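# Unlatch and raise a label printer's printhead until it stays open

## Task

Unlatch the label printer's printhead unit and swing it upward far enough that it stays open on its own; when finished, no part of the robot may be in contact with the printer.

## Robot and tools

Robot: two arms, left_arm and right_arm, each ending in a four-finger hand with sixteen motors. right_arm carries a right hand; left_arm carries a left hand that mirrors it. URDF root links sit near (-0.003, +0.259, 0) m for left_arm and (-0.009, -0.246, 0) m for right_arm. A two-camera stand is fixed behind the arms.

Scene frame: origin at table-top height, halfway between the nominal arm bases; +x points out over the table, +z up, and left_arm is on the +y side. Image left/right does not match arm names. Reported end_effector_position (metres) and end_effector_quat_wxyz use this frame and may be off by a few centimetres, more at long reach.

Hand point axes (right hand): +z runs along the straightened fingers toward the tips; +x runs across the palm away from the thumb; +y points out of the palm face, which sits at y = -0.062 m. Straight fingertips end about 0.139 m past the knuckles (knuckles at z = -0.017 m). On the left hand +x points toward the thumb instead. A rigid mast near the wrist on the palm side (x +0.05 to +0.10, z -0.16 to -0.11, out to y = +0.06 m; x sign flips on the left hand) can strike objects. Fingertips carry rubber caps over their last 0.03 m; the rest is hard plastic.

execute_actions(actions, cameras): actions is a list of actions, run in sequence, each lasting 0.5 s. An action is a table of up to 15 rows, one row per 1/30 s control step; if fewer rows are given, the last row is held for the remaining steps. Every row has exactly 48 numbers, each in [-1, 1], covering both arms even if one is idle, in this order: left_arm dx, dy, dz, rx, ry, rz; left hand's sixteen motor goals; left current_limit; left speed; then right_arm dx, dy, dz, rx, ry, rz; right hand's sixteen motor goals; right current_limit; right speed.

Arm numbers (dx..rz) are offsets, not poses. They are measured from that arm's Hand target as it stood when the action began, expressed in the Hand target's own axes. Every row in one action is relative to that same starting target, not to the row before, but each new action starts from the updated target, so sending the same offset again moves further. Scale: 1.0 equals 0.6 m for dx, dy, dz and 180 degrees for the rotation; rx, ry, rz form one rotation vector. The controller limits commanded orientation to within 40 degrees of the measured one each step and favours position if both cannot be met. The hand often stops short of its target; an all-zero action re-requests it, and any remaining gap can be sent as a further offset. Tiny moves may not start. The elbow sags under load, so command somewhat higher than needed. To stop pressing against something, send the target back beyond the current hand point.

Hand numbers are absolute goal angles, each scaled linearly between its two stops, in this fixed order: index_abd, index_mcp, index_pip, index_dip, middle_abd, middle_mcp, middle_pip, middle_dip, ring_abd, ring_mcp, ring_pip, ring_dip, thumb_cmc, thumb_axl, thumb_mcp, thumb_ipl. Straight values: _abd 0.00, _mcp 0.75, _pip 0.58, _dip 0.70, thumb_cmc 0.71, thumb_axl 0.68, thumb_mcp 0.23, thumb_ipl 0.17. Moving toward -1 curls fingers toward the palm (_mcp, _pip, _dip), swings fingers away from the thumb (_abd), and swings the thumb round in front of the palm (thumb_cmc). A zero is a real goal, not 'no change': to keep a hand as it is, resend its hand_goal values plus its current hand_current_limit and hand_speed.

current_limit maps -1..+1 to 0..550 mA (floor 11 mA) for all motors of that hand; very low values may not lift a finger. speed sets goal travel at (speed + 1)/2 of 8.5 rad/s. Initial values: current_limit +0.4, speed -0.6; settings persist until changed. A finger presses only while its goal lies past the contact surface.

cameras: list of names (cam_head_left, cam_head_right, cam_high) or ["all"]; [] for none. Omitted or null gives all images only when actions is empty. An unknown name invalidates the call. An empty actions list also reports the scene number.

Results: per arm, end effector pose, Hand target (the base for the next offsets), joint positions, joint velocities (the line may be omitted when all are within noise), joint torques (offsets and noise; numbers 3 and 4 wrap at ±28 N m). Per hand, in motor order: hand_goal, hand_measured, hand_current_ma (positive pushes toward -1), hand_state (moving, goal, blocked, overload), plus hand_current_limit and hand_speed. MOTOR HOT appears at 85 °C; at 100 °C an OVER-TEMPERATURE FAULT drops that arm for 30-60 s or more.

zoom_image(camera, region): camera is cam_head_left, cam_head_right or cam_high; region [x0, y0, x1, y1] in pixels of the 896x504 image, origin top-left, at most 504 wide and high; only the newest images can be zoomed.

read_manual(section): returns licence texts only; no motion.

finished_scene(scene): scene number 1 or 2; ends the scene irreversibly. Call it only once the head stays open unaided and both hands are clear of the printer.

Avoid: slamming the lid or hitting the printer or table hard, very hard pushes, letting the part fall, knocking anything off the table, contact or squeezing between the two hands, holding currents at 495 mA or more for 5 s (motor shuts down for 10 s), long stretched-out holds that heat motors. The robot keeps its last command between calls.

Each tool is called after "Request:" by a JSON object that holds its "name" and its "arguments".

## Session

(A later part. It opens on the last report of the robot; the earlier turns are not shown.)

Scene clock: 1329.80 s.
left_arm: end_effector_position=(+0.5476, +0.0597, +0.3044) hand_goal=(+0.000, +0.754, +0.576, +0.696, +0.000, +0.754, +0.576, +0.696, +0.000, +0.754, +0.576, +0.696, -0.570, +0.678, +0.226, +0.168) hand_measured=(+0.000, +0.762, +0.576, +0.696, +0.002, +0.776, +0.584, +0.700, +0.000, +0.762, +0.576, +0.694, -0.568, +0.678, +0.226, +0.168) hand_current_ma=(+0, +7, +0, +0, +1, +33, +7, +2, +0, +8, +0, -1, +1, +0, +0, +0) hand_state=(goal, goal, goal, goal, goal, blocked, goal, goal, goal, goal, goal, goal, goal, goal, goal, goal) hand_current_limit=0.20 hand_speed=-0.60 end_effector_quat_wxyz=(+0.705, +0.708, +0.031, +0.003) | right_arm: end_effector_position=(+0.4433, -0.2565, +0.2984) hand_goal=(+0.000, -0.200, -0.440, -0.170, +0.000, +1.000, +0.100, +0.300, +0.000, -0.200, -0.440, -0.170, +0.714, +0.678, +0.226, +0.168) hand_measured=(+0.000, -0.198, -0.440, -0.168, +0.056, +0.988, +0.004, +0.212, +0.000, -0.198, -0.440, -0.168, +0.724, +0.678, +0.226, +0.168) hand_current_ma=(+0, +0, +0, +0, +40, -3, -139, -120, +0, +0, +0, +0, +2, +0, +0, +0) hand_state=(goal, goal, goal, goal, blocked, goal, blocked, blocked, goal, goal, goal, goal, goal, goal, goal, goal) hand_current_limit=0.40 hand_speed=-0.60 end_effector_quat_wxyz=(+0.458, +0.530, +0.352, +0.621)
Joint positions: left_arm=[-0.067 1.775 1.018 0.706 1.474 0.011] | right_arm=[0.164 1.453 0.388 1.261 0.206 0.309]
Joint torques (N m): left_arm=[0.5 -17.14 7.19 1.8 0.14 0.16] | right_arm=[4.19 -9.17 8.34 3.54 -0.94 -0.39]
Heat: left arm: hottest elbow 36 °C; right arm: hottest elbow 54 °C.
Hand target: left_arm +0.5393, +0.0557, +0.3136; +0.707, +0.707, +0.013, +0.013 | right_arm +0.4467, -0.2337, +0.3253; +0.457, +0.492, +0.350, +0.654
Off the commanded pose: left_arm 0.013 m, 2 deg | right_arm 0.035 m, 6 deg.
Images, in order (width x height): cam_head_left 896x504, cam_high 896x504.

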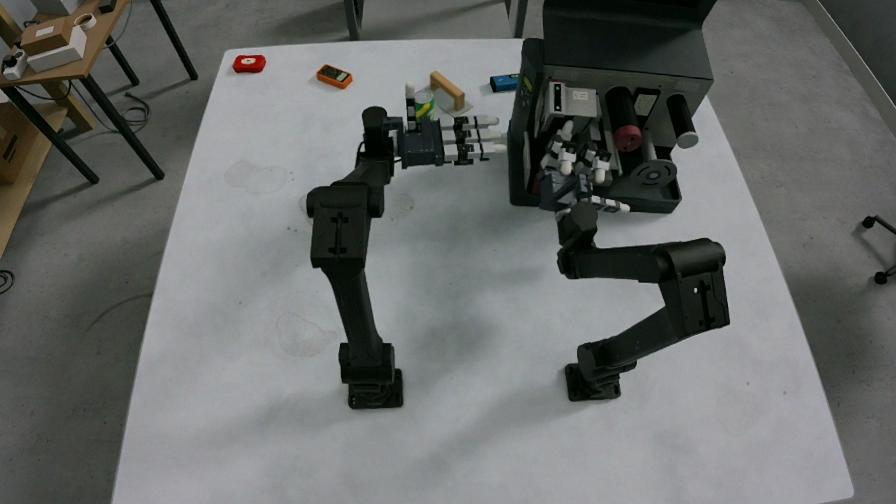

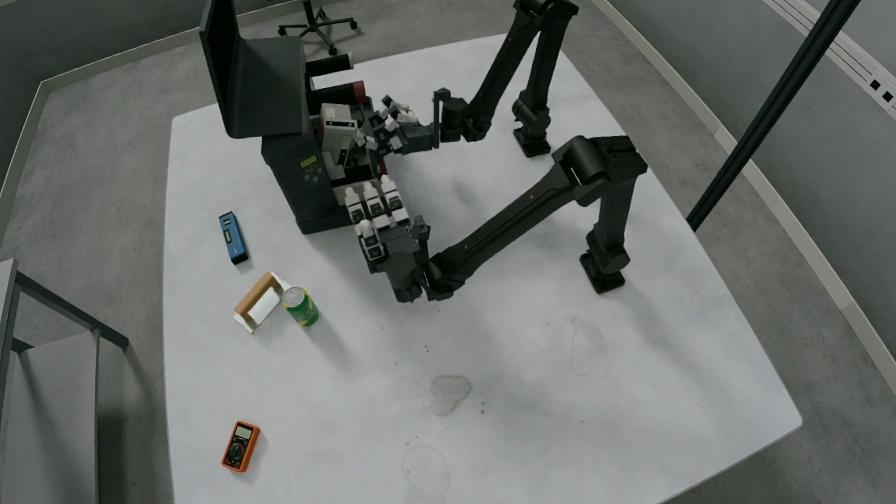

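Request:
{"name": "execute_actions", "arguments": {"actions": [[[0,0,0,0,0,0,0,0.754,0.576,0.696,0,0.754,0.576,0.696,0,0.754,0.576,0.696,-0.571,0.678,0.226,0.168,0.2,-0.6,0,-0.02,-0.05,0,0,0,0,-0.2,-0.44,-0.17,0,1.0,0.02,0.22,0,-0.2,-0.44,-0.17,0.714,0.678,0.226,0.168,0.3,-0.6]],[[0,0,0,0,0,0,0,0.754,0.576,0.696,0,0.754,0.576,0.696,0,0.754,0.576,0.696,-0.571,0.678,0.226,0.168,0.2,-0.6,0,0,-0.05,0,0,0,0,-0.2,-0.44,-0.17,0,1.0,0.02,0.22,0,-0.2,-0.44,-0.17,0.714,0.678,0.226,0.168,0.3,-0.6]]], "cameras": ["cam_head_left","cam_high"]}}

Request:
{"name": "zoom_image", "arguments": {"camera": "cam_head_left", "region": [520, 60, 640, 180]}}

Request:
{"name": "zoom_image", "arguments": {"camera": "cam_high", "region": [300, 80, 440, 200]}}

Scene clock: 1345.50 s.
left_arm: end_effector_position=(+0.5476, +0.0597, +0.3044) hand_goal=(+0.000, +0.754, +0.576, +0.696, +0.000, +0.754, +0.576, +0.696, +0.000, +0.754, +0.576, +0.696, -0.570, +0.678, +0.226, +0.168) hand_measured=(+0.000, +0.762, +0.576, +0.696, +0.002, +0.776, +0.584, +0.700, +0.000, +0.762, +0.576, +0.694, -0.568, +0.678, +0.226, +0.168) hand_current_ma=(+0, +7, +0, +0, +1, +33, +7, +2, +0, +8, +0, -1, +1, +0, +0, +0) hand_state=(goal, goal, goal, goal, goal, blocked, goal, goal, goal, goal, goal, goal, goal, goal, goal, goal) hand_current_limit=0.20 hand_speed=-0.60 end_effector_quat_wxyz=(+0.705, +0.708, +0.031, +0.003) | right_arm: end_effector_position=(+0.3993, -0.2360, +0.2934) hand_goal=(+0.000, -0.200, -0.440, -0.170, +0.000, +1.000, +0.020, +0.220, +0.000, -0.200, -0.440, -0.170, +0.714, +0.678, +0.226, +0.168) hand_measured=(+0.000, -0.198, -0.440, -0.168, +0.006, +1.000, +0.026, +0.220, +0.000, -0.198, -0.440, -0.168, +0.724, +0.678, +0.226, +0.168) hand_current_ma=(+0, +0, +0, +0, +1, +0, +1, +0, +0, +0, +0, +0, +2, +0, +0, +0) hand_state=(goal, goal, goal, goal, goal, goal, goal, goal, goal, goal, goal, goal, goal, goal, goal, goal) hand_current_limit=0.30 hand_speed=-0.60 end_effector_quat_wxyz=(+0.454, +0.501, +0.349, +0.648)
Joint positions: left_arm=[-0.067 1.775 1.018 0.706 1.474 0.011] | right_arm=[0.237 1.467 0.284 1.446 0.229 0.291]
Joint torques (N m): left_arm=[0.5 -17.14 7.19 1.78 0.14 0.16] | right_arm=[2.49 -9.17 3.74 2.58 0.06 -0.37]
Heat: left arm: hottest elbow 36 °C; right arm: hottest elbow 51 °C.
Hand target: left_arm +0.5393, +0.0557, +0.3136; +0.707, +0.707, +0.013, +0.013 | right_arm +0.3921, -0.2301, +0.2980; +0.457, +0.492, +0.350, +0.653
Off the commanded pose: left_arm 0.013 m, 2 deg | right_arm 0.011 m, 1 deg.
Images, in order (width x height): cam_head_left 896x504, cam_high 896x504.

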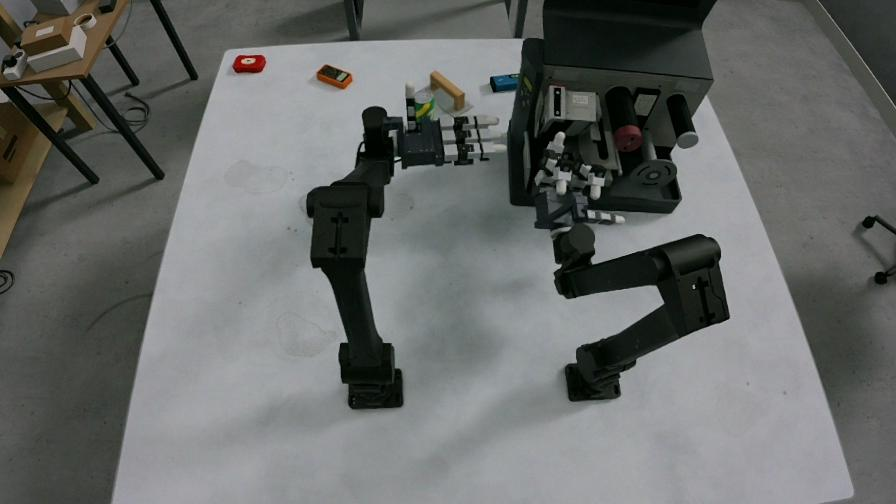

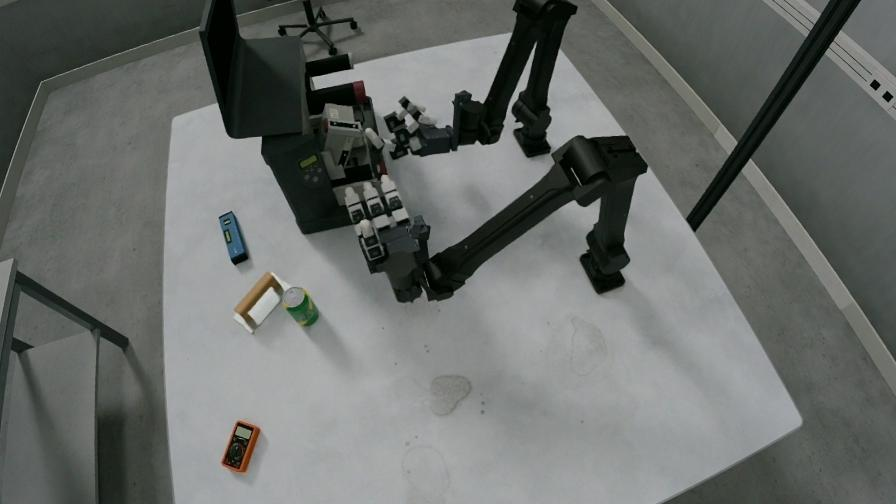

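Scaled by 4.200 from the camera's 896x504 image, which has a finer 1280x720 frame.

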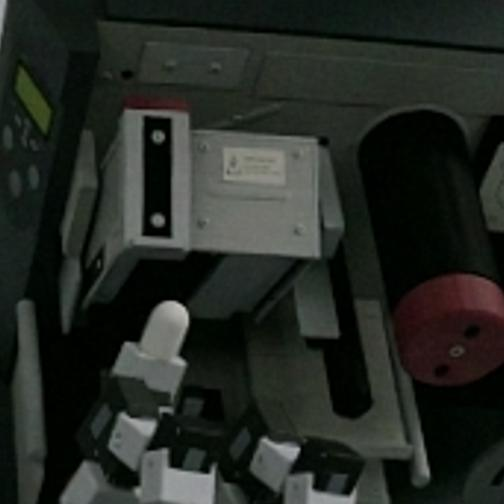

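Scaled by 3.600 from the camera's 896x504 image, which has a finer 1280x720 frame.

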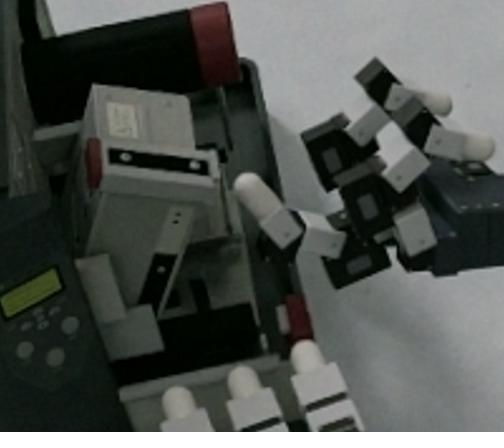

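Request:
{"name": "execute_actions", "arguments": {"actions": [[[0,0,0,0,0,0,0,0.754,0.576,0.696,0,0.754,0.576,0.696,0,0.754,0.576,0.696,-0.571,0.678,0.226,0.168,0.2,-0.6,0,0.02,-0.06,0.02,0,-0.03,0,-0.2,-0.44,-0.17,0,0.6,0.02,0.22,0,-0.2,-0.44,-0.17,0.714,0.678,0.226,0.168,0.3,-0.6]],[[-0.02,0.03,-0.06,0,0,0,0,0.754,0.576,0.696,0,0.754,0.576,0.696,0,0.754,0.576,0.696,-0.571,0.678,0.226,0.168,0.2,-0.6,0,0.03,-0.04,0.02,0,-0.03,0,-0.2,-0.44,-0.17,0,0.2,0.02,0.22,0,-0.2,-0.44,-0.17,0.714,0.678,0.226,0.168,0.3,-0.6]]], "cameras": ["cam_head_left","cam_high"]}}

Request:
{"name": "zoom_image", "arguments": {"camera": "cam_head_left", "region": [520, 60, 640, 180]}}

Request:
{"name": "zoom_image", "arguments": {"camera": "cam_high", "region": [300, 80, 440, 200]}}

Scene clock: 1358.03 s.
left_arm: end_effector_position=(+0.5282, +0.0909, +0.3316) hand_goal=(+0.000, +0.754, +0.576, +0.696, +0.000, +0.754, +0.576, +0.696, +0.000, +0.754, +0.576, +0.696, -0.570, +0.678, +0.226, +0.168) hand_measured=(+0.000, +0.762, +0.576, +0.696, +0.002, +0.776, +0.584, +0.700, +0.000, +0.762, +0.576, +0.694, -0.568, +0.678, +0.226, +0.168) hand_current_ma=(+0, +7, +0, +0, +1, +33, +7, +2, +0, +8, +0, -1, +1, +0, +0, +0) hand_state=(goal, goal, goal, goal, goal, blocked, goal, goal, goal, goal, goal, goal, goal, goal, goal, goal) hand_current_limit=0.20 hand_speed=-0.60 end_effector_quat_wxyz=(+0.707, +0.707, +0.012, +0.015) | right_arm: end_effector_position=(+0.3297, -0.2351, +0.3135) hand_goal=(+0.000, -0.200, -0.440, -0.170, +0.000, +0.200, +0.020, +0.220, +0.000, -0.200, -0.440, -0.170, +0.714, +0.678, +0.226, +0.168) hand_measured=(+0.000, -0.198, -0.440, -0.168, +0.004, +0.214, +0.022, +0.220, +0.000, -0.198, -0.440, -0.168, +0.724, +0.678, +0.226, +0.168) hand_current_ma=(+0, +0, +0, +0, +0, +4, +0, +0, +0, +0, +0, +0, +2, +0, +0, +0) hand_state=(goal, goal, goal, goal, goal, goal, goal, goal, goal, goal, goal, goal, goal, goal, goal, goal) hand_current_limit=0.30 hand_speed=-0.60 end_effector_quat_wxyz=(+0.479, +0.482, +0.430, +0.594)
Joint positions: left_arm=[-0.006 1.702 0.99 0.706 1.543 0.011] | right_arm=[0.221 0.943 0.107 1.004 0.164 0.136]
Joint torques (N m): left_arm=[1.26 -15.38 7.24 0.65 0.09 0.05] | right_arm=[-0.56 -4.19 6.22 1.69 -0.2 -0.32]
Heat: left arm: hottest elbow 36 °C; right arm: hottest elbow 47 °C.
Hand target: left_arm +0.5259, +0.0913, +0.3317; +0.706, +0.707, +0.013, +0.013 | right_arm +0.3273, -0.2395, +0.3112; +0.484, +0.485, +0.435, +0.584
Off the commanded pose: left_arm 0.002 m, 0 deg | right_arm 0.005 m, 1 deg.
Images, in order (width x height): cam_head_left 896x504, cam_high 896x504.

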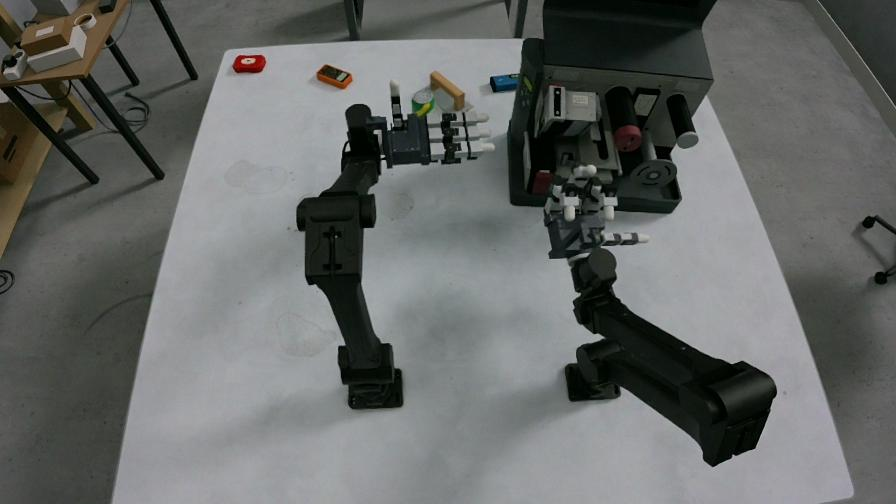

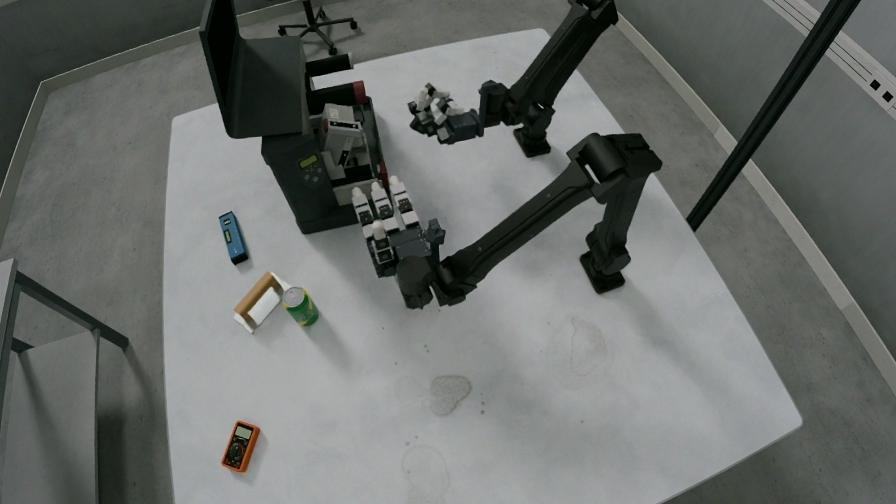

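Scaled by 4.200 from the camera's 896x504 image, which has a finer 1280x720 frame.

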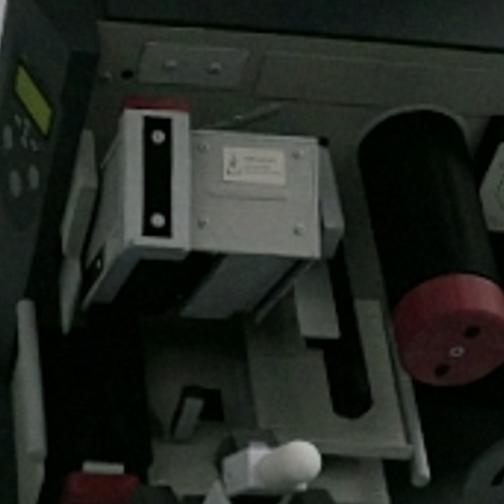

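Scaled by 3.600 from the camera's 896x504 image, which has a finer 1280x720 frame.

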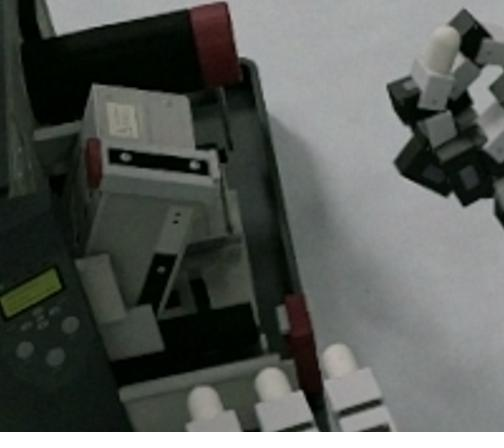

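Request:
{"name": "execute_actions", "arguments": {"actions": [[[0,0,-0.08,0,0,0,0,0.754,0.576,0.696,0,0.754,0.576,0.696,0,0.754,0.576,0.696,-0.571,0.678,0.226,0.168,0.2,-0.6,0,0.0,-0.04,0,0,0,0,-0.2,-0.44,-0.17,0,0.2,0.02,0.22,0,-0.2,-0.44,-0.17,0.714,0.678,0.226,0.168,0.3,-0.6]]], "cameras": ["cam_head_left"]}}

Request:
{"name": "zoom_image", "arguments": {"camera": "cam_head_left", "region": [520, 60, 640, 180]}}

Scene clock: 1366.17 s.
left_arm: end_effector_position=(+0.5299, +0.1420, +0.3263) hand_goal=(+0.000, +0.754, +0.576, +0.696, +0.000, +0.754, +0.576, +0.696, +0.000, +0.754, +0.576, +0.696, -0.570, +0.678, +0.226, +0.168) hand_measured=(+0.000, +0.762, +0.576, +0.696, +0.002, +0.776, +0.584, +0.700, +0.000, +0.762, +0.576, +0.694, -0.568, +0.678, +0.226, +0.168) hand_current_ma=(+0, +7, +0, +0, +1, +33, +7, +2, +0, +8, +0, -1, +1, +0, +0, +0) hand_state=(goal, goal, goal, goal, goal, blocked, goal, goal, goal, goal, goal, goal, goal, goal, goal, goal) hand_current_limit=0.20 hand_speed=-0.60 end_effector_quat_wxyz=(+0.706, +0.706, +0.042, +0.033) | right_arm: end_effector_position=(+0.3063, -0.2423, +0.3119) hand_goal=(+0.000, -0.200, -0.440, -0.170, +0.000, +0.200, +0.020, +0.220, +0.000, -0.200, -0.440, -0.170, +0.714, +0.678, +0.226, +0.168) hand_measured=(+0.000, -0.198, -0.440, -0.168, +0.004, +0.214, +0.022, +0.220, +0.000, -0.198, -0.440, -0.168, +0.724, +0.678, +0.226, +0.168) hand_current_ma=(+0, +0, +0, +0, +0, +4, +0, +0, +0, +0, +0, +0, +2, +0, +0, +0) hand_state=(goal, goal, goal, goal, goal, goal, goal, goal, goal, goal, goal, goal, goal, goal, goal, goal) hand_current_limit=0.30 hand_speed=-0.60 end_effector_quat_wxyz=(+0.483, +0.485, +0.428, +0.590)
Joint positions: left_arm=[0.093 1.691 0.961 0.706 1.574 0.011] | right_arm=[0.221 0.779 0.057 0.888 0.178 0.132]
Joint torques (N m): left_arm=[0.73 -15.68 7.12 0.94 0.11 0.07] | right_arm=[1.55 -2.73 6.74 1.58 0.1 -0.32]
Heat: left arm: hottest elbow 36 °C; right arm: hottest elbow 46 °C.
Hand target: left_arm +0.5241, +0.1392, +0.3318; +0.706, +0.707, +0.013, +0.013 | right_arm +0.3037, -0.2404, +0.3075; +0.484, +0.485, +0.435, +0.584
Off the commanded pose: left_arm 0.008 m, 4 deg | right_arm 0.005 m, 1 deg.
joint sent to its limit (left arm) — joint 5 (wrist yaw), upper limit. The joint targets are off in orientation, not in position.
Images, in order (width x height): cam_head_left 896x504.

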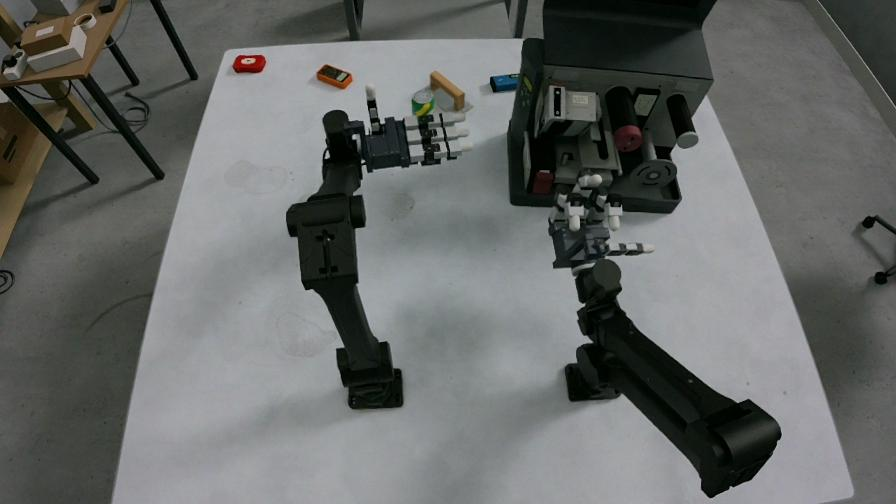

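Scaled by 4.200 from the camera's 896x504 image, which has a finer 1280x720 frame.

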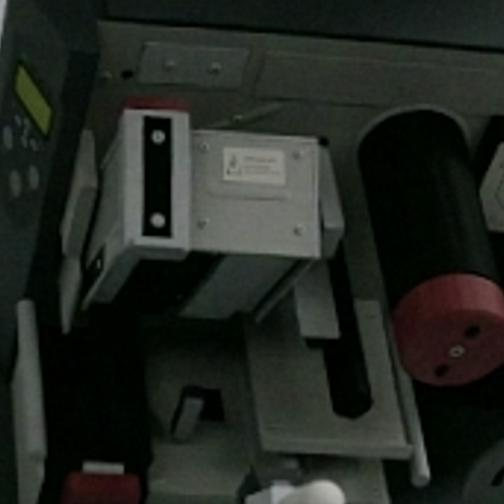

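Stable and open with nothing touching it.

Request:
{"name": "finished_scene", "arguments": {"scene": 1}}

The scene is finished: the task was done.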